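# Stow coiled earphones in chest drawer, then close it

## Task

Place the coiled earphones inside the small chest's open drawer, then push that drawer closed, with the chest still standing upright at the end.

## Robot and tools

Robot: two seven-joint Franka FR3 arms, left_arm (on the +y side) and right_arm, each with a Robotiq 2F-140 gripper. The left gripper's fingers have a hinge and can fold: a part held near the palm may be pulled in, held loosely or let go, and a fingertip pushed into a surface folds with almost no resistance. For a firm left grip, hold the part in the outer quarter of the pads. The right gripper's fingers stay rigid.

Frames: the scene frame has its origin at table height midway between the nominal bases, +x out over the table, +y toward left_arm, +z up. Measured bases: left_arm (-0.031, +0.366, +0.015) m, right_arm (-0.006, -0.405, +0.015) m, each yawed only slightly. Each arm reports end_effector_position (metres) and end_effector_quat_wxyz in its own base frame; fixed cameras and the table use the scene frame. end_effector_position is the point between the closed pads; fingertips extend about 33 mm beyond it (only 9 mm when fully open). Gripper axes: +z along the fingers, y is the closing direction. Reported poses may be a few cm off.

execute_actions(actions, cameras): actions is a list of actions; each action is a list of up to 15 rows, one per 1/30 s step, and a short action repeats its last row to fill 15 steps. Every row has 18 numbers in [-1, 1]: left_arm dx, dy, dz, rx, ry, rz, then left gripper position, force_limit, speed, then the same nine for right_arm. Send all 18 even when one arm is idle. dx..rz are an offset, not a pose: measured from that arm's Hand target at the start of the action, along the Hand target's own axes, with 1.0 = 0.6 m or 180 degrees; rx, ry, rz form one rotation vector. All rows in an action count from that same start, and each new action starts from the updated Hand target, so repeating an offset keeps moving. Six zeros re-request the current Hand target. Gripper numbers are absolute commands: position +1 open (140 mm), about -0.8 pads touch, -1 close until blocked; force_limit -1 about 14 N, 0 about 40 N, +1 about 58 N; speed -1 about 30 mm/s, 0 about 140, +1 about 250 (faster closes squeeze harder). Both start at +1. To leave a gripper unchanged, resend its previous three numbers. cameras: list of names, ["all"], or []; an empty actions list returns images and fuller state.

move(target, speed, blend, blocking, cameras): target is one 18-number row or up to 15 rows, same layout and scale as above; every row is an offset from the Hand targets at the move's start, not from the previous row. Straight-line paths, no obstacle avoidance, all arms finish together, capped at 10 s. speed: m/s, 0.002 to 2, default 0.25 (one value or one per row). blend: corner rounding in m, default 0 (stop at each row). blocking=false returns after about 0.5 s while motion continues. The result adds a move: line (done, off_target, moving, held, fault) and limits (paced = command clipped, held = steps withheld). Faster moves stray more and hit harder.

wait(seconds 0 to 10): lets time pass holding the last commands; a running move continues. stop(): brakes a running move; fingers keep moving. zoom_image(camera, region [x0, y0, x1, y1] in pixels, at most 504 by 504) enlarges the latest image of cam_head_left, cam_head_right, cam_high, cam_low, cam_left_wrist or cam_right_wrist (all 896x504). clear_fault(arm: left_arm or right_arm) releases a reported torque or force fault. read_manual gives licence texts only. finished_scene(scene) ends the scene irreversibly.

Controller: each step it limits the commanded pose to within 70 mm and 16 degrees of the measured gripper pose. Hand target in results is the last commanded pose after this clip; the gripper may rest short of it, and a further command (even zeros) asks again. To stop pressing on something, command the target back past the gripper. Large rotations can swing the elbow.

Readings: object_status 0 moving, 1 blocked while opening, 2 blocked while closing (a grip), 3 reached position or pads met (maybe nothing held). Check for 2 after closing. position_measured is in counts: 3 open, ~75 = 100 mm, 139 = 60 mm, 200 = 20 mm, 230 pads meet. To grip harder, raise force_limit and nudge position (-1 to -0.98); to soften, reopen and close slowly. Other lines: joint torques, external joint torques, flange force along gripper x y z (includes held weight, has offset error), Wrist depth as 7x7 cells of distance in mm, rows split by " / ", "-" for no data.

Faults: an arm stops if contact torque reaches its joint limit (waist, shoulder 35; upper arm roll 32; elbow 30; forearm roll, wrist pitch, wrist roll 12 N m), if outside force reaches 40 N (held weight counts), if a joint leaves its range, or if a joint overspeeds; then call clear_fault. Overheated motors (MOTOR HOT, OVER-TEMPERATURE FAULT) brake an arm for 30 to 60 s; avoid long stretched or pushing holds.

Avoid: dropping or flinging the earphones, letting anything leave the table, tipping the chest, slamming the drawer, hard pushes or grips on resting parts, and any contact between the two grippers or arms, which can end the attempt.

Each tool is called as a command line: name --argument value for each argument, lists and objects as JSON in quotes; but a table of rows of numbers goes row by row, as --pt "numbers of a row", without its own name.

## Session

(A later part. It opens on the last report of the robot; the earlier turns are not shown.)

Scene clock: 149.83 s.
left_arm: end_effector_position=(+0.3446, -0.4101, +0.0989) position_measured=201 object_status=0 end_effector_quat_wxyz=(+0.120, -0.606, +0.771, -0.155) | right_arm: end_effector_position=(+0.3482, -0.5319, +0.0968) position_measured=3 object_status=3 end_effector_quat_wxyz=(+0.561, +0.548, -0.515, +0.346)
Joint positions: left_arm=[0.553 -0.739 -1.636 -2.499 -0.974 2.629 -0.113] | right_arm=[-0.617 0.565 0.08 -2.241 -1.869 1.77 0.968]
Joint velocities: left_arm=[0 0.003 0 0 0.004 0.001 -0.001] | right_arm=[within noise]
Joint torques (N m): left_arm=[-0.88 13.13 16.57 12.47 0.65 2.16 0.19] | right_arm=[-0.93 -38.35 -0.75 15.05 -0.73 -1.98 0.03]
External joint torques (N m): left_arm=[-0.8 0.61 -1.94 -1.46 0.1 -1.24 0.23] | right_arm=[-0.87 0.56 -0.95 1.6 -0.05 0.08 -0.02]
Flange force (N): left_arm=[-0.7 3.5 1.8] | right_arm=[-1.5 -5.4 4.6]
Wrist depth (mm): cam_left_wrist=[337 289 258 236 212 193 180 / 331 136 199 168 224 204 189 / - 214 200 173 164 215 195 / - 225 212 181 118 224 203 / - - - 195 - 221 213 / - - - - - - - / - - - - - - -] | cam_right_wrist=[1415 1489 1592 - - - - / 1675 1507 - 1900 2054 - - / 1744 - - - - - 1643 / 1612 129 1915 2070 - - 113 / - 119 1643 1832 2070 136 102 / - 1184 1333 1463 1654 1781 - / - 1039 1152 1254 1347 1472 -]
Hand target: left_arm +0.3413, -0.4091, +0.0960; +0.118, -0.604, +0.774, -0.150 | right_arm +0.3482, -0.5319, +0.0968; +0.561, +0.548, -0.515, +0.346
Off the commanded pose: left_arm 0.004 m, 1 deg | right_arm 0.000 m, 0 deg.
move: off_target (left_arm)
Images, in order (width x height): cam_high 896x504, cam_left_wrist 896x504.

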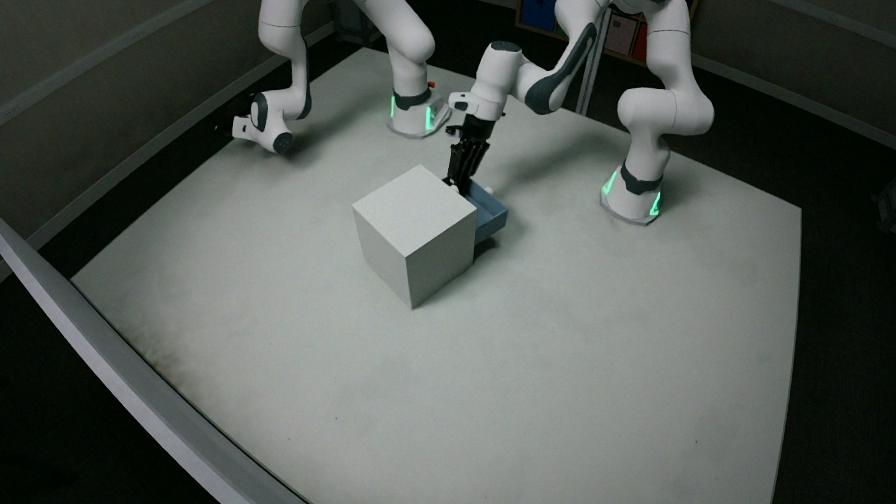

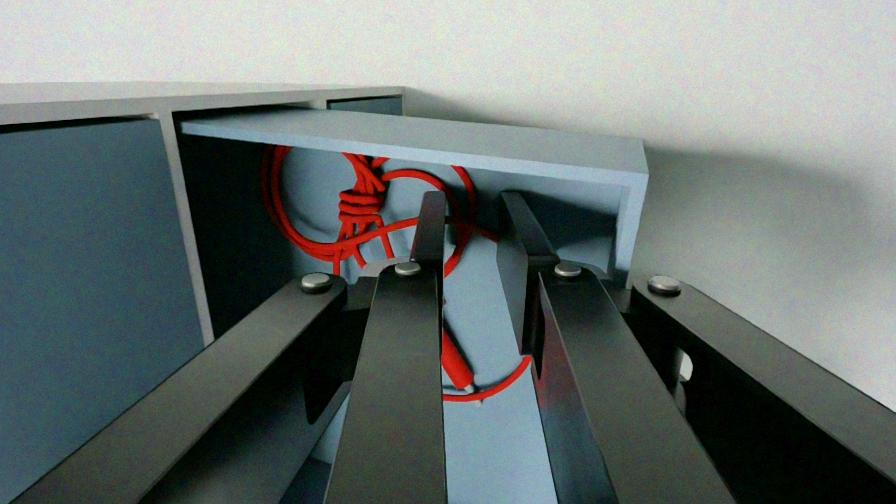

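move --pt "0 -0.0185 0.0075 0 0 0 -0.565 -1 -1 0 0 0 0 0 0 1 1 1" --pt "0 -0.0185 -0.1 0 0 0 -0.565 -1 -1 0 0 0 0 0 0 1 1 1" --speed '[0.05,0.08]' --cameras '["cam_left_wrist","cam_high"]'

zoom_image --camera "cam_left_wrist" --region '[200, 50, 700, 400]'

Scene clock: 154.10 s.
left_arm: end_effector_position=(+0.3301, -0.4074, +0.1564) position_measured=201 object_status=3 end_effector_quat_wxyz=(+0.119, -0.600, +0.776, -0.152) | right_arm: end_effector_position=(+0.3482, -0.5319, +0.0968) position_measured=3 object_status=3 end_effector_quat_wxyz=(+0.561, +0.548, -0.515, +0.346)
Joint positions: left_arm=[0.37 -0.798 -1.398 -2.506 -0.871 2.466 -0.157] | right_arm=[-0.617 0.565 0.08 -2.241 -1.869 1.77 0.968]
Joint velocities: left_arm=[0.001 -0.001 0 -0.001 0.001 -0.004 -0.002] | right_arm=[within noise]
Joint torques (N m): left_arm=[-0.41 7.45 19.57 15.41 0.51 3.12 -0.06] | right_arm=[-0.92 -38.4 -0.72 15.05 -0.73 -1.98 0.03]
External joint torques (N m): left_arm=[-0.34 -1.32 0.54 -0.27 -0.12 -0.26 -0.03] | right_arm=[-0.87 0.8 -0.91 1.34 -0.02 0.1 -0.02]
Flange force (N): left_arm=[-1.4 3.3 -5.6] | right_arm=[-1.9 -5.2 4.4]
Wrist depth (mm): cam_left_wrist=[381 373 - 295 264 241 223 / 136 180 213 289 - 252 233 / - 154 262 235 - 264 242 / - - - - 289 275 253 / - - - - - 276 264 / - - - - - - - / - - - - - - -] | cam_right_wrist=[- 2122 1354 - - - 1900 / - - - - - 2005 2380 / - - - - - - 2274 / 1632 129 1915 2315 - - 1859 / - 120 1632 1872 2070 145 102 / - 1157 1340 1472 1612 1721 - / - 1057 1142 1224 1347 1489 -]
Hand target: left_arm +0.3294, -0.4062, +0.1558; +0.118, -0.604, +0.774, -0.150 | right_arm +0.3482, -0.5319, +0.0968; +0.561, +0.548, -0.515, +0.346
Off the commanded pose: left_arm 0.001 m, 1 deg | right_arm 0.000 m, 0 deg.
move: done
Images, in order (width x height): cam_high 896x504, cam_left_wrist 896x504.

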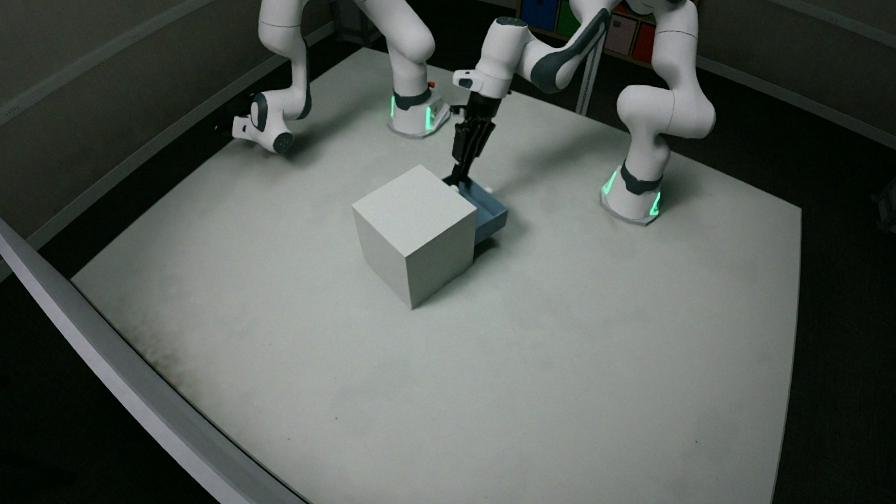

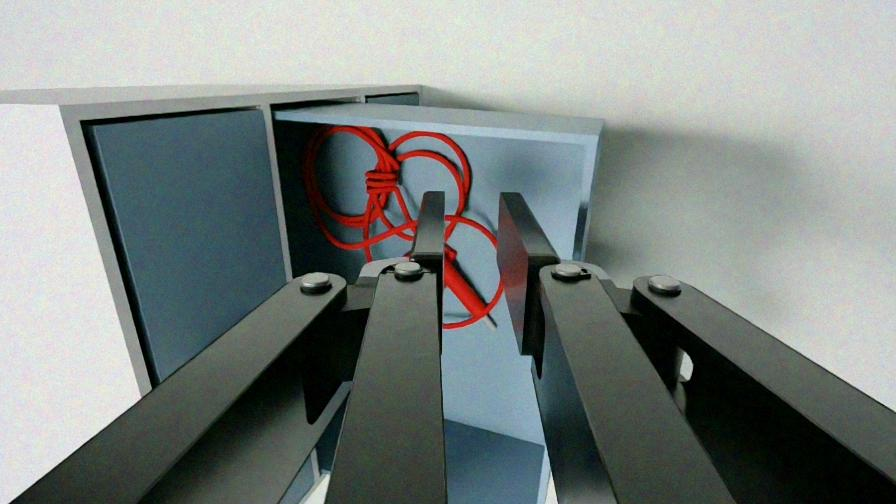

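Scaled by 1.008.

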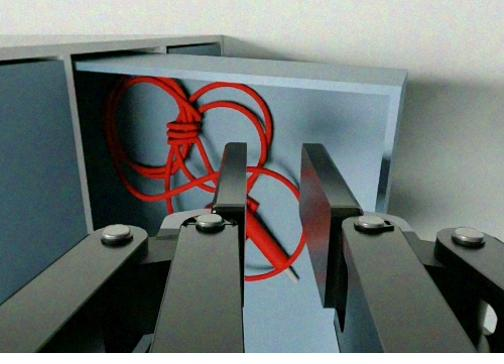

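move --pt "0 0 -0.1333 0 0 0 -0.565 -1 -1 0 0 0 0 0 0 1 1 1" --pt "-0.06 0.071 -0.2157 -0.009 0.009 0.5 -1 -1 0.5 0 0 0 0 0 0 1 1 1" --pt "-0.06 0.2267 0.0845 -0.009 0.009 0.5 -1 -1 0.5 0 0 0 0 0 0 1 1 1" --speed '[0.2,0.4,0.2]' --blend '[0.03,0,0]' --cameras '["cam_left_wrist","cam_head_left","cam_head_right","cam_high"]'

zoom_image --camera "cam_head_right" --region '[430, 200, 610, 400]'

zoom_image --camera "cam_head_left" --region '[450, 200, 630, 400]'

Scene clock: 169.07 s.
left_arm: end_effector_position=(+0.2333, -0.3432, +0.0563) position_measured=235 object_status=3 end_effector_quat_wxyz=(+0.170, +0.126, +0.977, -0.018) | right_arm: end_effector_position=(+0.3482, -0.5319, +0.0968) position_measured=3 object_status=3 end_effector_quat_wxyz=(+0.561, +0.548, -0.515, +0.346)
Joint positions: left_arm=[-0.162 -0.32 -1.021 -2.899 0.035 2.931 0.606] | right_arm=[-0.617 0.565 0.08 -2.241 -1.869 1.77 0.968]
Joint velocities: left_arm=[0.002 0 -0.002 0.001 -0.001 0 -0.008] | right_arm=[within noise]
Joint torques (N m): left_arm=[0.51 -8.12 5.04 16.52 -0.68 2.92 -0.08] | right_arm=[-0.89 -38.38 -0.75 15.02 -0.73 -1.97 0.04]
External joint torques (N m): left_arm=[0.65 -0.78 -0.41 -0.02 -0.43 0.06 -0.07] | right_arm=[-0.88 0.61 -0.99 1.49 -0.04 0.1 -0.02]
Flange force (N): left_arm=[0.0 0.0 0.0] | right_arm=[-1.6 -5.2 4.5]
Wrist depth (mm): cam_left_wrist=[163 164 164 165 163 167 170 / 179 180 181 182 182 183 185 / 199 200 201 197 204 203 205 / 223 239 219 119 223 236 230 / - 249 - - - 256 265 / - - - - - - 299 / - - - - - - -] | cam_right_wrist=[- 1721 1592 - - - - / - - - 1806 - - - / 1643 - - - - 1832 1915 / 1664 129 1959 - - - 113 / - 120 1602 1915 2087 145 102 / - 1190 1340 - 1793 1832 - / - 1048 1152 1242 1340 1447 -]
Hand target: left_arm +0.2344, -0.3452, +0.0578; +0.172, +0.121, +0.977, -0.021 | right_arm +0.3482, -0.5319, +0.0968; +0.561, +0.548, -0.515, +0.346
Off the commanded pose: left_arm 0.003 m, 1 deg | right_arm 0.000 m, 0 deg.
move: done
Images, in order (width x height): cam_head_left 896x504, cam_head_right 896x504, cam_high 896x504, cam_left_wrist 896x504.

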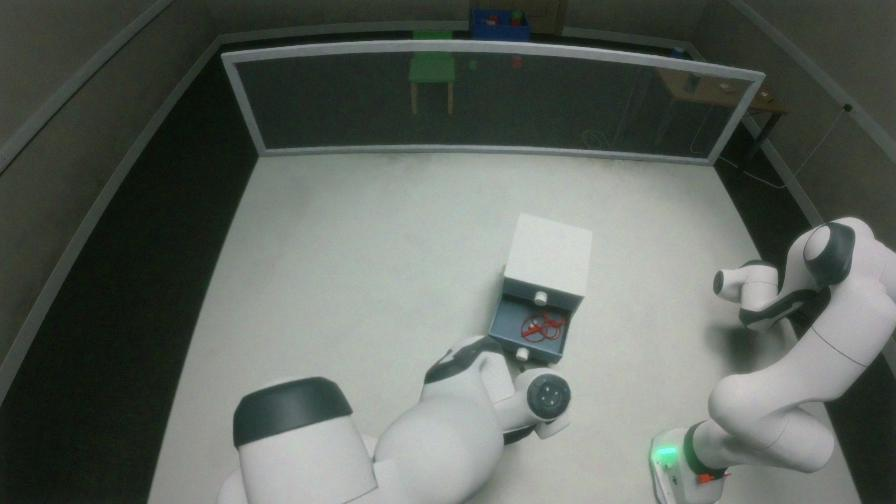

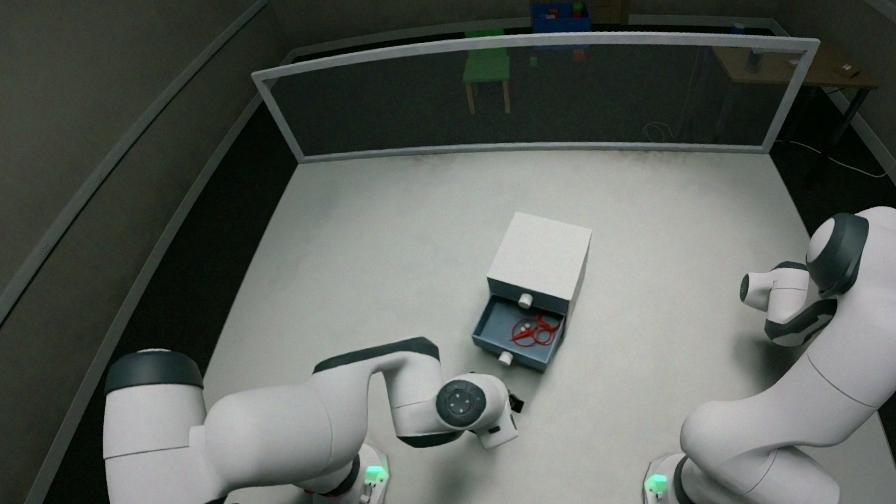

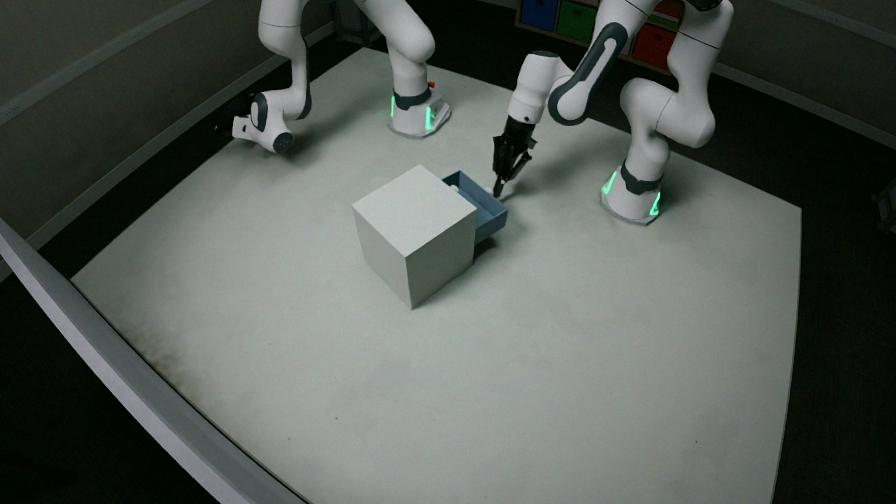

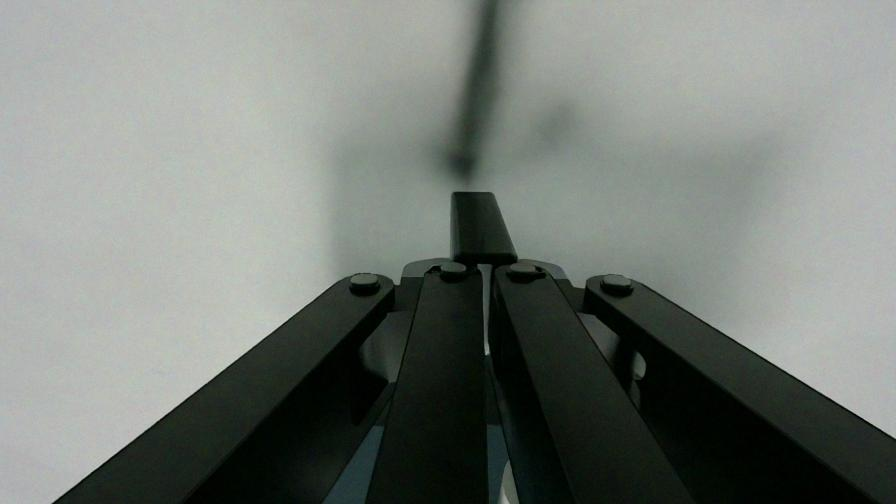

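Scaled by 2.520.

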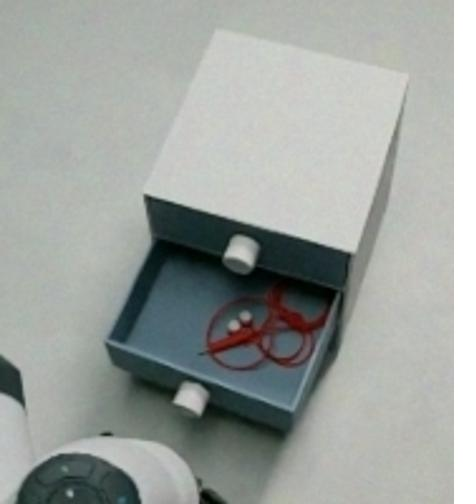

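Scaled by 2.520.

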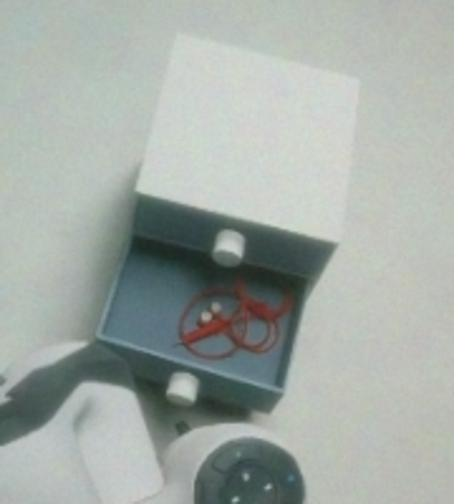

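zoom_image --camera "cam_left_wrist" --region '[320, 360, 560, 504]'

zoom_image --camera "cam_head_left" --region '[490, 330, 570, 390]'

zoom_image --camera "cam_high" --region '[460, 150, 540, 230]'

Scaled by 2.100.

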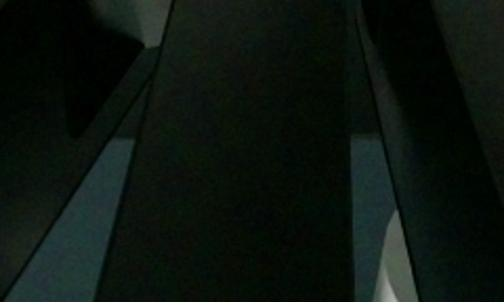

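Scaled by 6.300.

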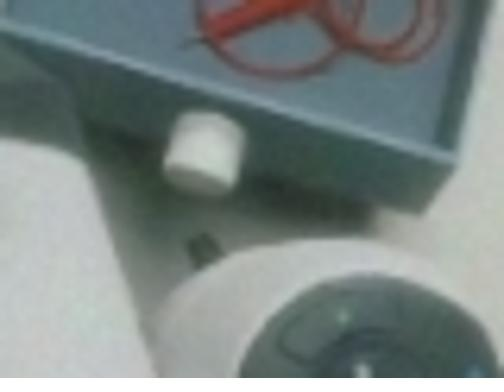

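Scaled by 6.300.

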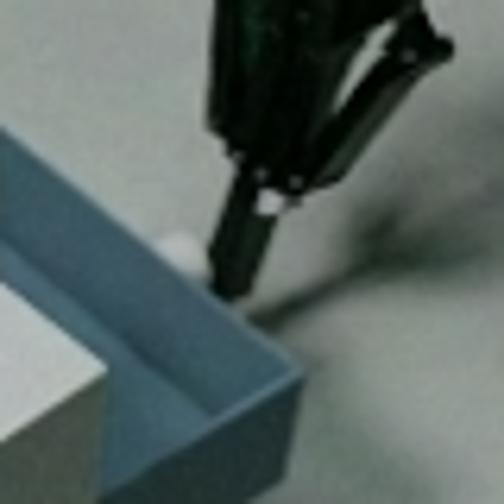

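move --pt "-0.0137 0.02 -0.0376 0 0 0 -1 -1 0.5 0 0 0 0 0 0 1 1 1" --pt "-0.1703 0.015 0.0193 0 0 0 -1 -1 0.5 0 0 0 0 0 0 1 1 1" --speed '[0.08,0.05]' --blend '[0.004,0]' --cameras '["cam_left_wrist","cam_head_left","cam_head_right","cam_high"]'

zoom_image --camera "cam_head_left" --region '[470, 200, 610, 380]'

zoom_image --camera "cam_head_right" --region '[450, 200, 610, 380]'

Scene clock: 181.77 s.
left_arm: end_effector_position=(+0.3333, -0.3609, +0.0819) position_measured=235 object_status=3 end_effector_quat_wxyz=(+0.172, +0.125, +0.977, -0.021) | right_arm: end_effector_position=(+0.3482, -0.5319, +0.0968) position_measured=3 object_status=3 end_effector_quat_wxyz=(+0.561, +0.548, -0.515, +0.346)
Joint positions: left_arm=[0.138 -0.153 -1.034 -2.694 0.314 2.881 0.622] | right_arm=[-0.617 0.565 0.08 -2.241 -1.869 1.77 0.968]
Joint velocities: left_arm=[0.001 0 0 -0.001 0.001 -0.001 -0.007] | right_arm=[within noise]
Joint torques (N m): left_arm=[0.49 -10.82 2.87 19.09 0.03 2.69 -0.1] | right_arm=[-0.9 -38.39 -0.74 15.05 -0.75 -1.97 0.05]
External joint torques (N m): left_arm=[0.53 -0.01 -0.42 0.08 0.2 -0.19 -0.09] | right_arm=[-0.93 0.72 -1.02 1.44 -0.05 0.09 -0.01]
Flange force (N): left_arm=[0.0 0.0 0.0] | right_arm=[-1.8 -5.2 4.7]
Wrist depth (mm): cam_left_wrist=[185 183 188 189 189 189 189 / 211 211 207 207 213 208 204 / 228 229 215 222 231 228 234 / 258 259 - 109 254 265 261 / 294 282 - - - 285 302 / 332 - - - - - 340 / - - - - - - -] | cam_right_wrist=[- 1534 1632 - - - - / - - - 1806 1845 - - / - - - 1744 - - 2070 / 1602 129 1915 1974 - - 1859 / - 120 1612 1819 2195 136 102 / - 1201 1326 1455 1622 1859 - / - 1031 1157 1224 1354 1455 -]
Hand target: left_arm +0.3335, -0.3608, +0.0818; +0.172, +0.121, +0.977, -0.021 | right_arm +0.3482, -0.5319, +0.0968; +0.561, +0.548, -0.515, +0.346
Off the commanded pose: left_arm 0.000 m, 0 deg | right_arm 0.000 m, 0 deg.
move: done
Images, in order (width x height): cam_head_left 896x504, cam_head_right 896x504, cam_high 896x504, cam_left_wrist 896x504.

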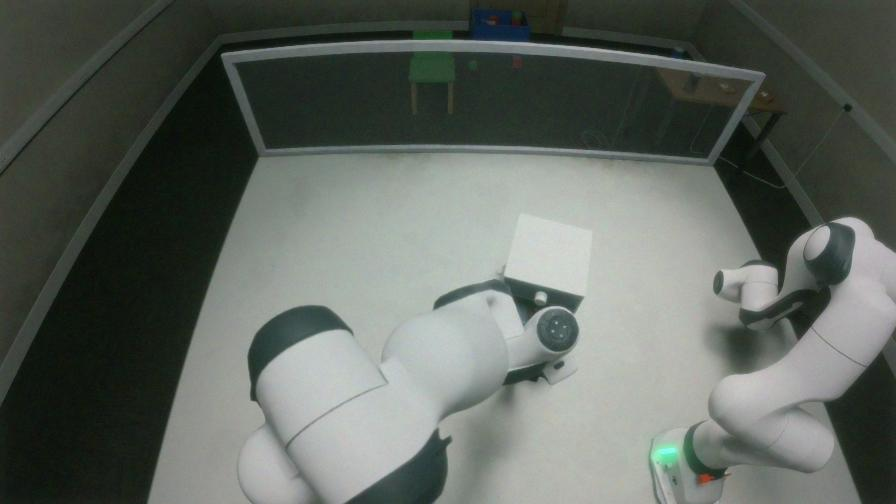

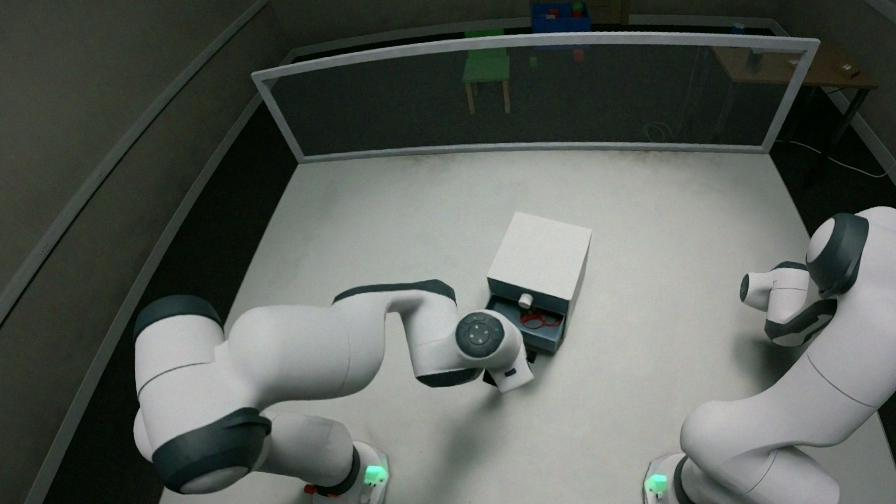

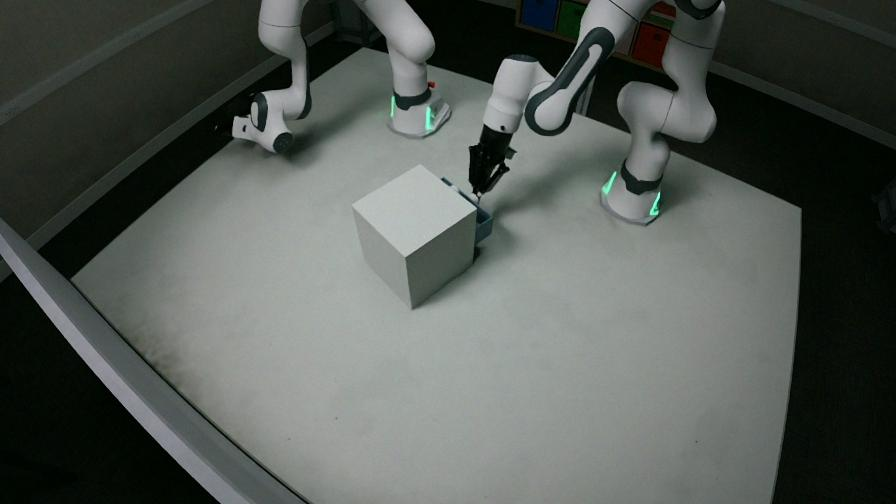

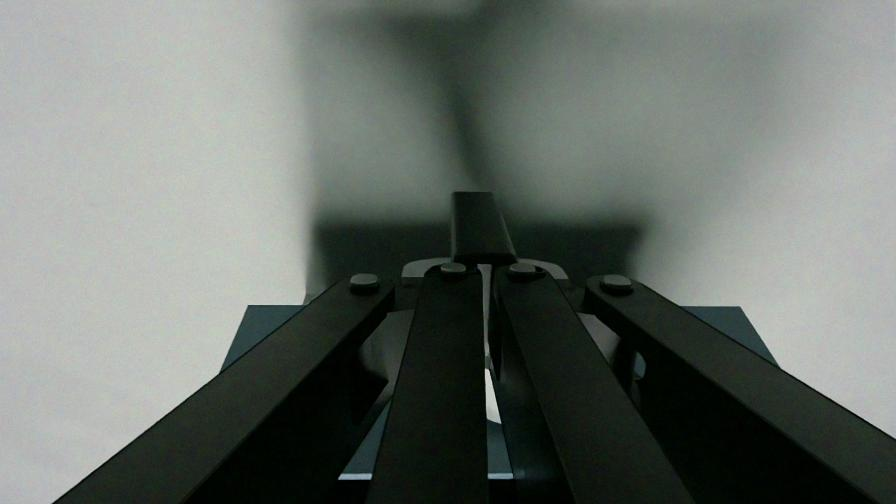

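Scaled by 2.800.

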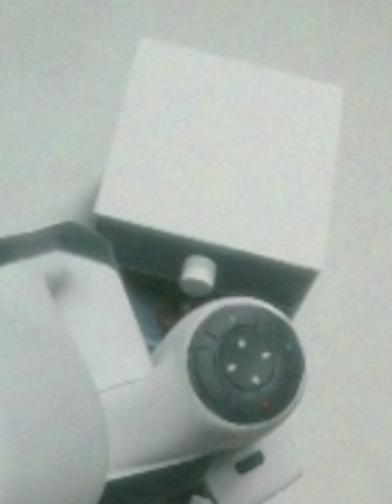

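Scaled by 2.800.

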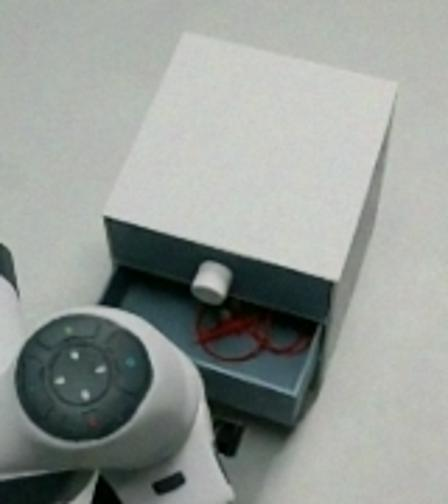

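move --target '[-0.0705,-0.003,0.0257,0,0,0,-1,-1,0.5,0,0,0,0,0,0,1,1,1]' --speed 0.05 --cameras '["cam_left_wrist","cam_head_right"]'

zoom_image --camera "cam_head_right" --region '[450, 200, 610, 380]'

zoom_image --camera "cam_left_wrist" --region '[250, 230, 750, 504]'

Scene clock: 186.37 s.
left_arm: end_effector_position=(+0.3766, -0.3738, +0.0820) position_measured=235 object_status=3 end_effector_quat_wxyz=(+0.172, +0.125, +0.977, -0.021) | right_arm: end_effector_position=(+0.3482, -0.5319, +0.0968) position_measured=3 object_status=3 end_effector_quat_wxyz=(+0.561, +0.548, -0.515, +0.346)
Joint positions: left_arm=[0.286 0.048 -1.078 -2.544 0.693 2.797 0.41] | right_arm=[-0.617 0.565 0.08 -2.241 -1.869 1.77 0.968]
Joint velocities: left_arm=[0.002 0 0.002 -0.001 0 0 -0.007] | right_arm=[within noise]
Joint torques (N m): left_arm=[-0.52 -13.39 -0.87 19.84 0.05 2.45 0.02] | right_arm=[-0.89 -38.39 -0.74 15.05 -0.72 -1.97 0.02]
External joint torques (N m): left_arm=[-0.53 0.54 0.31 0.04 0.2 -0.29 0.03] | right_arm=[-0.91 0.6 -1.01 1.5 -0.03 0.09 -0.04]
Flange force (N): left_arm=[0.0 0.0 0.0] | right_arm=[-1.5 -5.2 4.6]
Wrist depth (mm): cam_left_wrist=[187 188 192 189 189 188 189 / 206 207 206 207 205 208 205 / 225 230 230 223 231 232 233 / - 257 241 114 236 256 262 / - - - - - 212 301 / 336 - - - - - - / - - - - - - -] | cam_right_wrist=[- 1362 1612 1455 - - - / - - - 1592 1793 - - / 1455 - - - - - 2005 / 1632 129 2122 2738 - - 1915 / - 120 1643 1845 2054 145 102 / - 1179 1340 1463 1664 1793 - / - 1074 1152 1248 1306 1480 -]
Hand target: left_arm +0.3768, -0.3735, +0.0818; +0.172, +0.121, +0.977, -0.021 | right_arm +0.3482, -0.5319, +0.0968; +0.561, +0.548, -0.515, +0.346
Off the commanded pose: left_arm 0.000 m, 0 deg | right_arm 0.000 m, 0 deg.
move: done
Images, in order (width x height): cam_head_right 896x504, cam_left_wrist 896x504.

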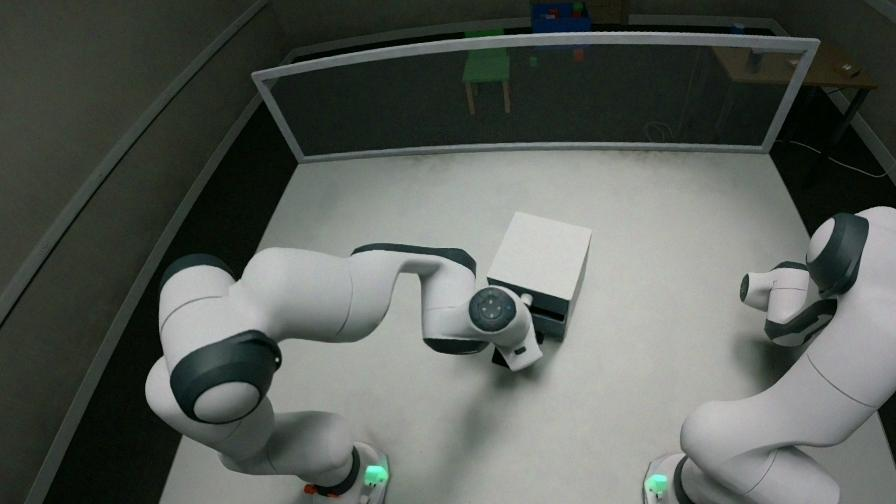

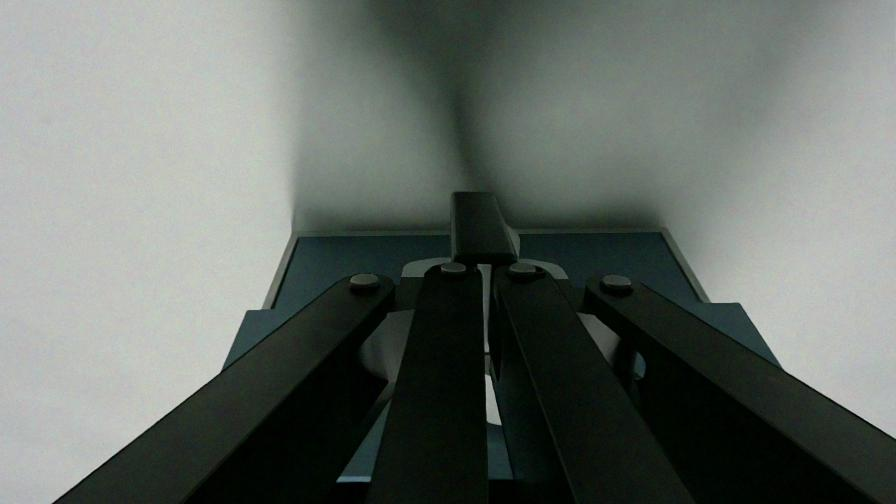

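Scaled by 2.800.

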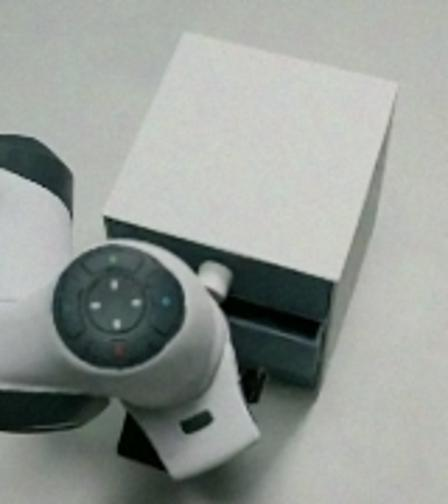

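Scaled by 1.008.

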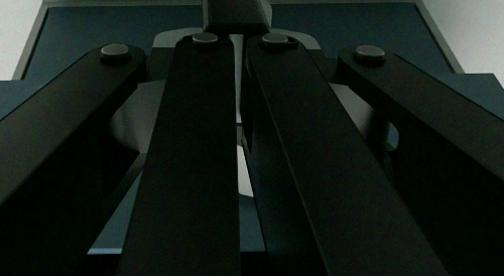

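move --target '[-0.0157,-0.0007,0.0057,0,0,0,-1,-1,0.5,0,0,0,0,0,0,1,1,1]' --speed 0.04 --cameras '["cam_left_wrist","cam_head_right"]'

zoom_image --camera "cam_head_right" --region '[450, 200, 610, 380]'

Scene clock: 188.57 s.
left_arm: end_effector_position=(+0.3857, -0.3773, +0.0821) position_measured=235 object_status=3 end_effector_quat_wxyz=(+0.172, +0.125, +0.977, -0.022) | right_arm: end_effector_position=(+0.3482, -0.5319, +0.0968) position_measured=3 object_status=3 end_effector_quat_wxyz=(+0.561, +0.548, -0.515, +0.346)
Joint positions: left_arm=[0.267 0.092 -1.048 -2.511 0.751 2.773 0.381] | right_arm=[-0.617 0.565 0.08 -2.241 -1.869 1.77 0.968]
Joint velocities: left_arm=[0.001 -0.001 0 -0.001 0 -0.001 -0.007] | right_arm=[within noise]
Joint torques (N m): left_arm=[-0.2 -15.25 -1.64 19.97 0.09 2.35 -0.11] | right_arm=[-0.88 -38.36 -0.76 15.06 -0.73 -1.97 0.04]
External joint torques (N m): left_arm=[-0.21 0.46 0.62 0.12 0.22 -0.36 -0.1] | right_arm=[-0.89 0.64 -1.01 1.51 -0.04 0.09 -0.02]
Flange force (N): left_arm=[0.0 0.0 0.0] | right_arm=[-1.6 -5.3 4.6]
Wrist depth (mm): cam_left_wrist=[186 187 187 188 192 189 186 / 206 207 202 208 208 208 208 / 229 234 230 226 226 232 233 / 253 258 222 119 221 238 256 / - 287 - - - 198 299 / - - - - - - 354 / - - - - - - -] | cam_right_wrist=[- 1553 1572 - - - - / - - - 1654 1744 - - / 1845 - - - - - 2497 / 1592 129 1915 1721 - - 2195 / - 120 1632 1781 2176 136 102 / - 1168 1313 1480 1654 - - / - 1052 1142 1218 1384 1455 -]
Hand target: left_arm +0.3864, -0.3764, +0.0818; +0.172, +0.121, +0.977, -0.021 | right_arm +0.3482, -0.5319, +0.0968; +0.561, +0.548, -0.515, +0.346
Off the commanded pose: left_arm 0.001 m, 0 deg | right_arm 0.000 m, 0 deg.
move: done
Images, in order (width x height): cam_head_right 896x504, cam_left_wrist 896x504.

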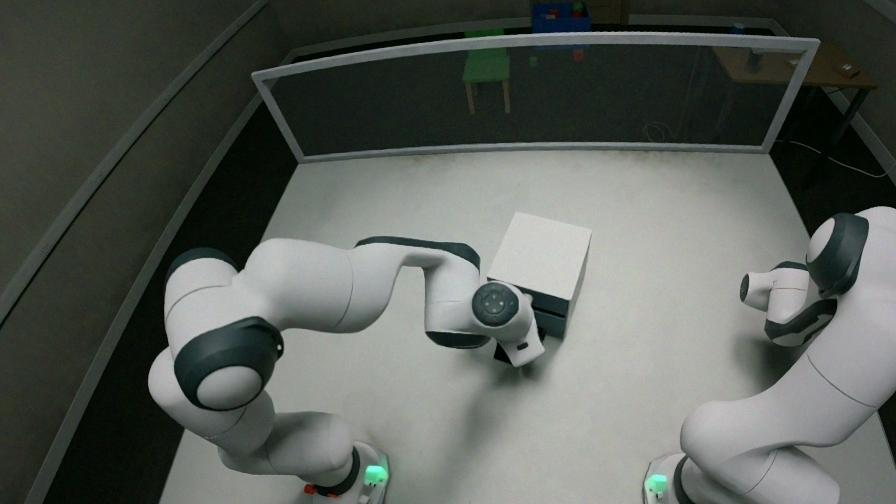

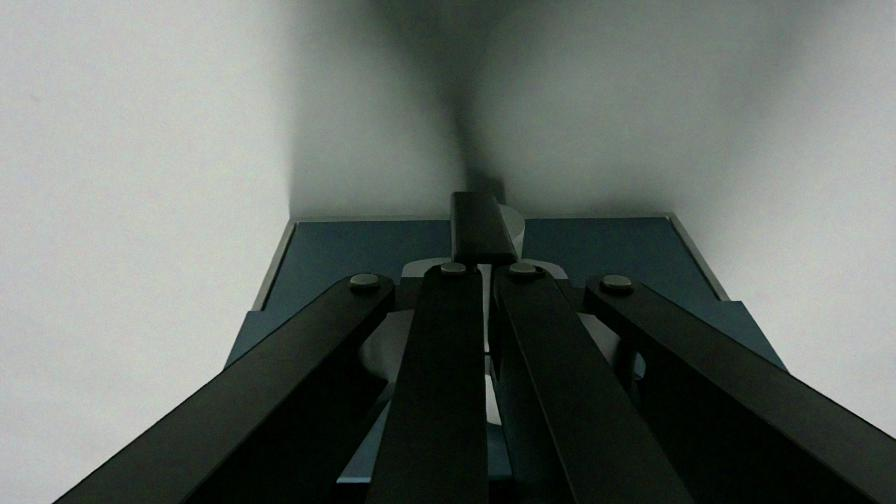

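Scaled by 2.800.

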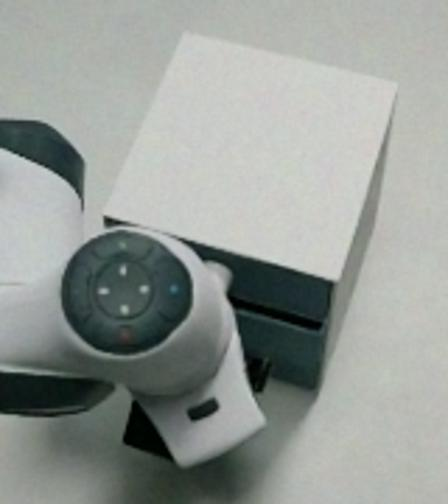

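move --pt "0.0188 0 -0.0068 0 0 0 -1 -1 0.5 0 0 0 0 0 0 1 1 1" --pt "0.0063 0 -0.0413 0 0 0 -1 -1 0.5 0 0 0 0 0 0 1 1 1" --pt "-0.0078 0 -0.0362 0 0 0 -1 -1 0.5 0 0 0 0 0 0 1 1 1" --speed 0.04 --blend 0.003 --cameras '["cam_left_wrist","cam_head_right"]'

zoom_image --camera "cam_head_right" --region '[480, 250, 600, 350]'

zoom_image --camera "cam_left_wrist" --region '[200, 180, 800, 504]'

Scene clock: 197.57 s.
left_arm: end_effector_position=(+0.3832, -0.3760, +0.1039) position_measured=235 object_status=3 end_effector_quat_wxyz=(+0.173, +0.118, +0.978, -0.022) | right_arm: end_effector_position=(+0.3482, -0.5319, +0.0968) position_measured=3 object_status=3 end_effector_quat_wxyz=(+0.561, +0.548, -0.515, +0.346)
Joint positions: left_arm=[0.234 -0.043 -1.049 -2.543 0.448 2.787 0.59] | right_arm=[-0.617 0.565 0.08 -2.241 -1.869 1.77 0.968]
Joint velocities: left_arm=[0 0 0 -0.001 0 0 0.005] | right_arm=[within noise]
Joint torques (N m): left_arm=[-0.29 -12.93 1.56 20.74 -0.28 2.61 0.35] | right_arm=[-0.92 -38.38 -0.73 15.06 -0.72 -1.97 0.03]
External joint torques (N m): left_arm=[-0.32 0.46 0.49 0.18 -0.23 -0.25 0.36] | right_arm=[-1.02 0.62 -1.07 1.51 -0.02 0.08 -0.02]
Flange force (N): left_arm=[0.0 0.0 0.0] | right_arm=[-1.6 -5.2 4.8]
Wrist depth (mm): cam_left_wrist=[208 208 208 209 210 213 209 / 229 - - 230 231 225 231 / - 260 255 244 253 257 257 / - 288 234 119 226 236 289 / - 320 - - - 193 330 / - - - - - - 378 / - - - - - - -] | cam_right_wrist=[- 1489 1525 - - - - / - - - 1562 2158 1664 - / 1832 - - - - 2140 2105 / 1632 129 1944 2214 - - 1944 / - 120 1643 1793 2070 145 102 / - 1168 1299 1463 1643 1806 - / - 1065 1179 1213 1319 1463 -]
Hand target: left_arm +0.3834, -0.3756, +0.1038; +0.172, +0.121, +0.977, -0.021 | right_arm +0.3482, -0.5319, +0.0968; +0.561, +0.548, -0.515, +0.346
Off the commanded pose: left_arm 0.000 m, 0 deg | right_arm 0.000 m, 0 deg.
move: done
Images, in order (width x height): cam_head_right 896x504, cam_left_wrist 896x504.

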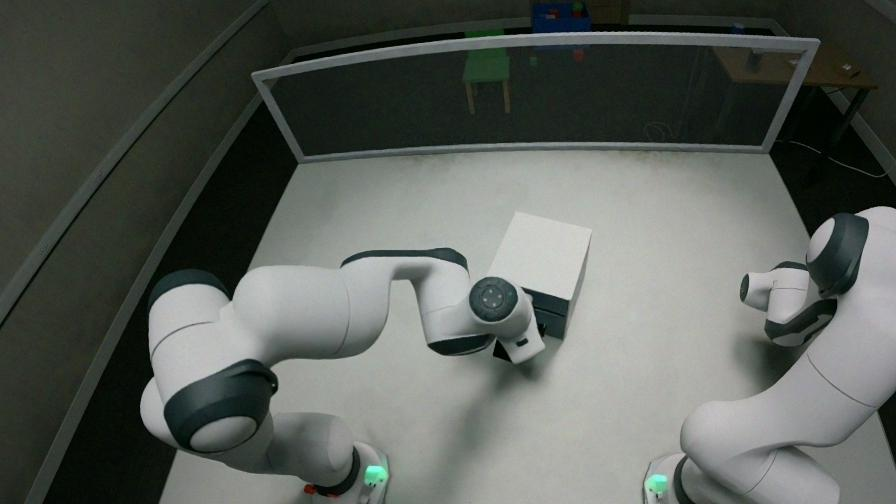

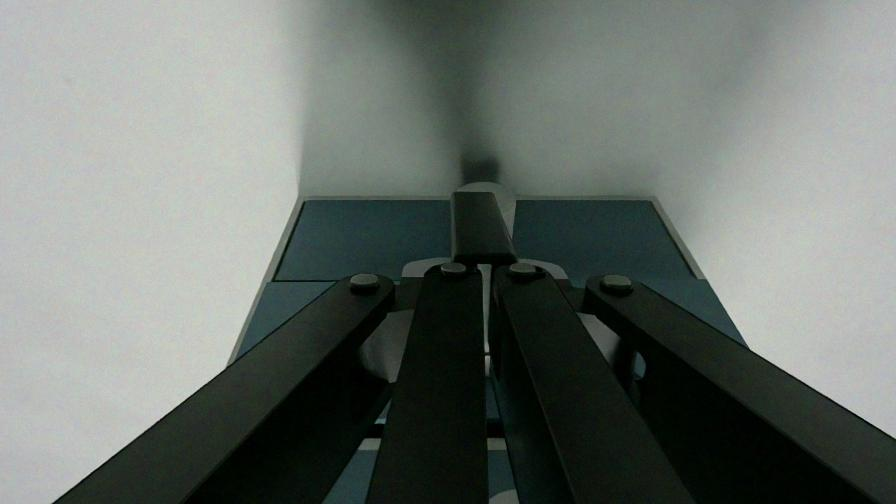

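Scaled by 4.200.

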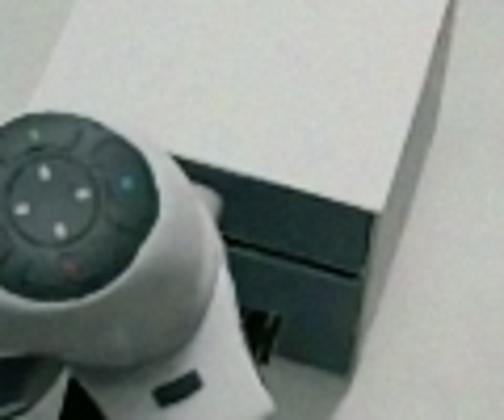

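Region (200, 180, 800, 504) is 600x324 pixels. A region can be at most 504 by 504 pixels.

move --target '[-0.0094,0,0.0034,0,0,0,-1,-1,0.5,0,0,0,0,0,0,1,1,1]' --speed 0.03 --cameras '["cam_left_wrist","cam_head_right"]'

zoom_image --camera "cam_left_wrist" --region '[200, 180, 500, 480]'

zoom_image --camera "cam_head_right" --region '[480, 250, 600, 350]'

Scene clock: 199.87 s.
left_arm: end_effector_position=(+0.3883, -0.3782, +0.1039) position_measured=235 object_status=3 end_effector_quat_wxyz=(+0.173, +0.125, +0.977, -0.021) | right_arm: end_effector_position=(+0.3482, -0.5319, +0.0968) position_measured=3 object_status=3 end_effector_quat_wxyz=(+0.561, +0.548, -0.515, +0.346)
Joint positions: left_arm=[0.244 -0.016 -1.049 -2.524 0.487 2.777 0.584] | right_arm=[-0.617 0.565 0.08 -2.241 -1.869 1.77 0.968]
Joint velocities: left_arm=[0.002 0.001 0 0 0.003 -0.001 -0.005] | right_arm=[within noise]
Joint torques (N m): left_arm=[0.71 -13.53 0.6 20.89 0.21 2.58 -0.05] | right_arm=[-0.9 -38.38 -0.74 15.03 -0.72 -1.97 0.01]
External joint torques (N m): left_arm=[0.73 0.49 0.23 0.23 0.25 -0.28 -0.04] | right_arm=[-0.85 0.6 -0.94 1.48 -0.04 0.09 -0.04]
Flange force (N): left_arm=[0.0 0.0 0.0] | right_arm=[-1.5 -5.2 4.4]
Wrist depth (mm): cam_left_wrist=[207 209 207 209 209 213 210 / 233 229 230 227 226 231 231 / 252 250 249 247 250 251 258 / 287 286 226 119 217 215 297 / 330 318 - - - 184 338 / 368 - - - - - - / - - - - - - -] | cam_right_wrist=[- 1582 1553 - 1686 - - / - - 1354 1439 1900 2070 - / 2425 - - - - 2315 - / 1612 129 1915 2070 - - 1872 / - 119 1793 1859 2037 145 102 / - 1168 1306 1525 1698 1793 - / - 1065 1127 1207 1326 1472 -]
Hand target: left_arm +0.3893, -0.3771, +0.1038; +0.172, +0.121, +0.977, -0.021 | right_arm +0.3482, -0.5319, +0.0968; +0.561, +0.548, -0.515, +0.346
Off the commanded pose: left_arm 0.001 m, 1 deg | right_arm 0.000 m, 0 deg.
move: done
Images, in order (width x height): cam_head_right 896x504, cam_left_wrist 896x504.

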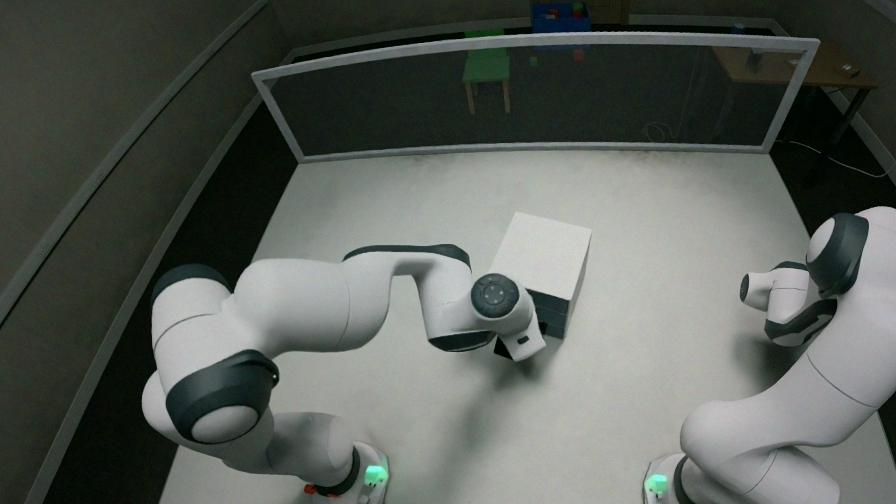

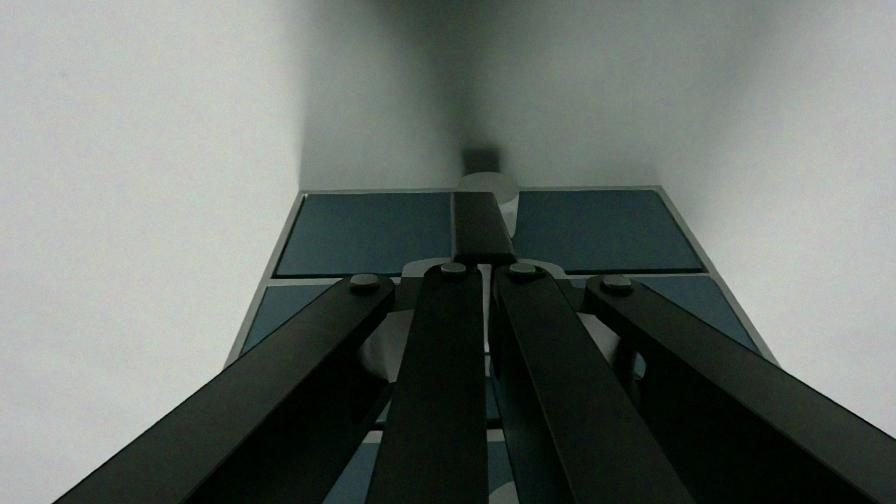

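Scaled by 1.680.

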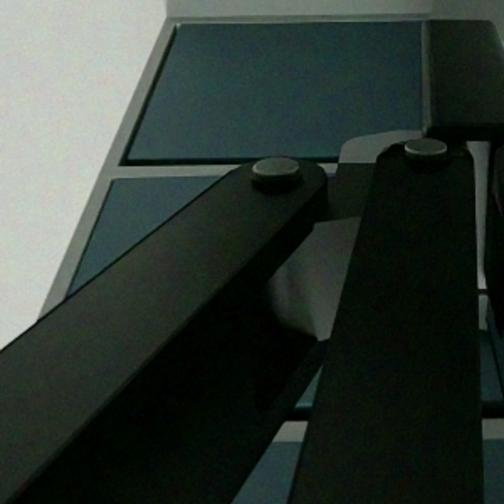

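Scaled by 4.200.

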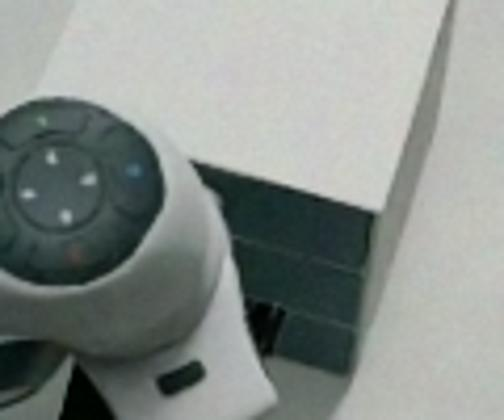

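move --target '[-0.0047,0,0.0017,0,0,0,-1,-1,0.5,0,0,0,0,0,0,1,1,1]' --speed 0.02 --cameras '["cam_left_wrist"]'

zoom_image --camera "cam_left_wrist" --region '[200, 180, 500, 480]'

Scene clock: 201.80 s.
left_arm: end_effector_position=(+0.3903, -0.3784, +0.1032) position_measured=235 object_status=3 end_effector_quat_wxyz=(+0.172, +0.126, +0.977, -0.020) | right_arm: end_effector_position=(+0.3482, -0.5319, +0.0968) position_measured=3 object_status=3 end_effector_quat_wxyz=(+0.561, +0.548, -0.515, +0.346)
Joint positions: left_arm=[0.247 -0.002 -1.048 -2.515 0.51 2.769 0.572] | right_arm=[-0.617 0.565 0.08 -2.241 -1.869 1.77 0.968]
Joint torques (N m): left_arm=[0.72 -13.84 0.67 21.42 0.23 2.85 -0.07] | right_arm=[-0.9 -38.39 -0.71 15 -0.73 -1.98 0.04]
External joint torques (N m): left_arm=[0.79 0.53 0.69 0.75 0.26 0 -0.06] | right_arm=[-0.86 0.63 -0.92 1.44 -0.04 0.09 -0.02]
Flange force (N): left_arm=[0.0 0.0 0.0] | right_arm=[-1.6 -5.1 4.4]
Wrist depth (mm): cam_left_wrist=[207 207 204 214 209 209 215 / 229 228 229 230 230 231 231 / 245 253 249 245 250 258 258 / - 289 222 119 213 275 283 / 326 - - - - 186 - / 365 - - - - - 382 / - - - - - - -] | cam_right_wrist=[- - 1472 - - - - / - - - 1709 1582 - - / 1592 1781 - - - - 1781 / 1592 129 1480 2195 2070 - 1900 / - 120 1643 1732 2037 146 102 / - 1163 1333 1362 1654 1819 - / - 1048 1157 1230 1299 1507 -]
Hand target: left_arm +0.3922, -0.3778, +0.1038; +0.172, +0.121, +0.977, -0.021 | right_arm +0.3482, -0.5319, +0.0968; +0.561, +0.548, -0.515, +0.346
Off the commanded pose: left_arm 0.002 m, 1 deg | right_arm 0.000 m, 0 deg.
move: done
Images, in order (width x height): cam_left_wrist 896x504.

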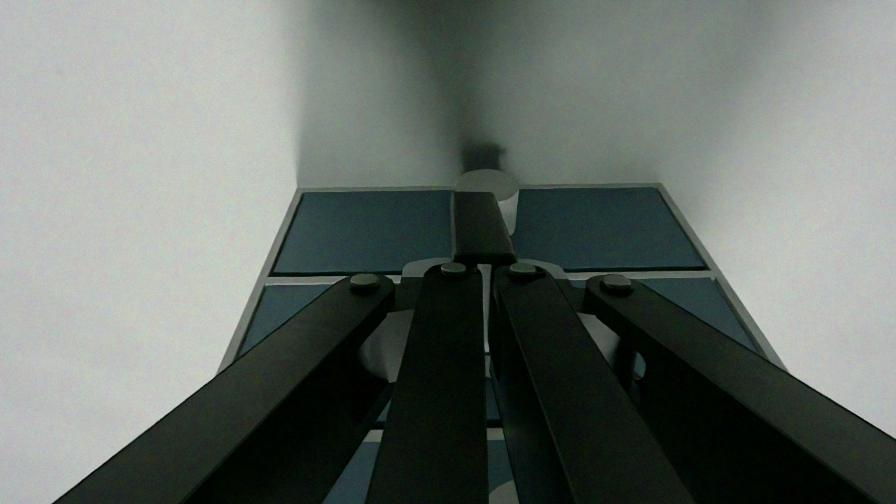

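Scaled by 1.680.

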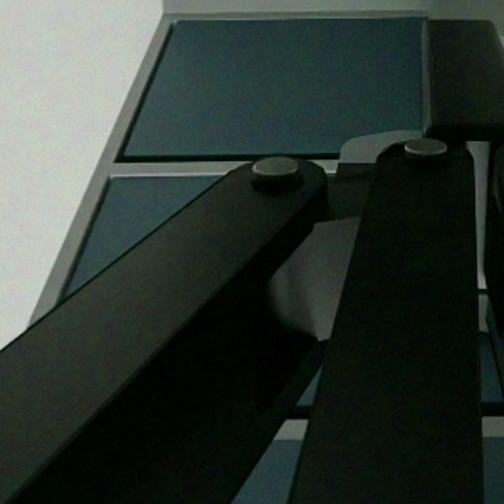

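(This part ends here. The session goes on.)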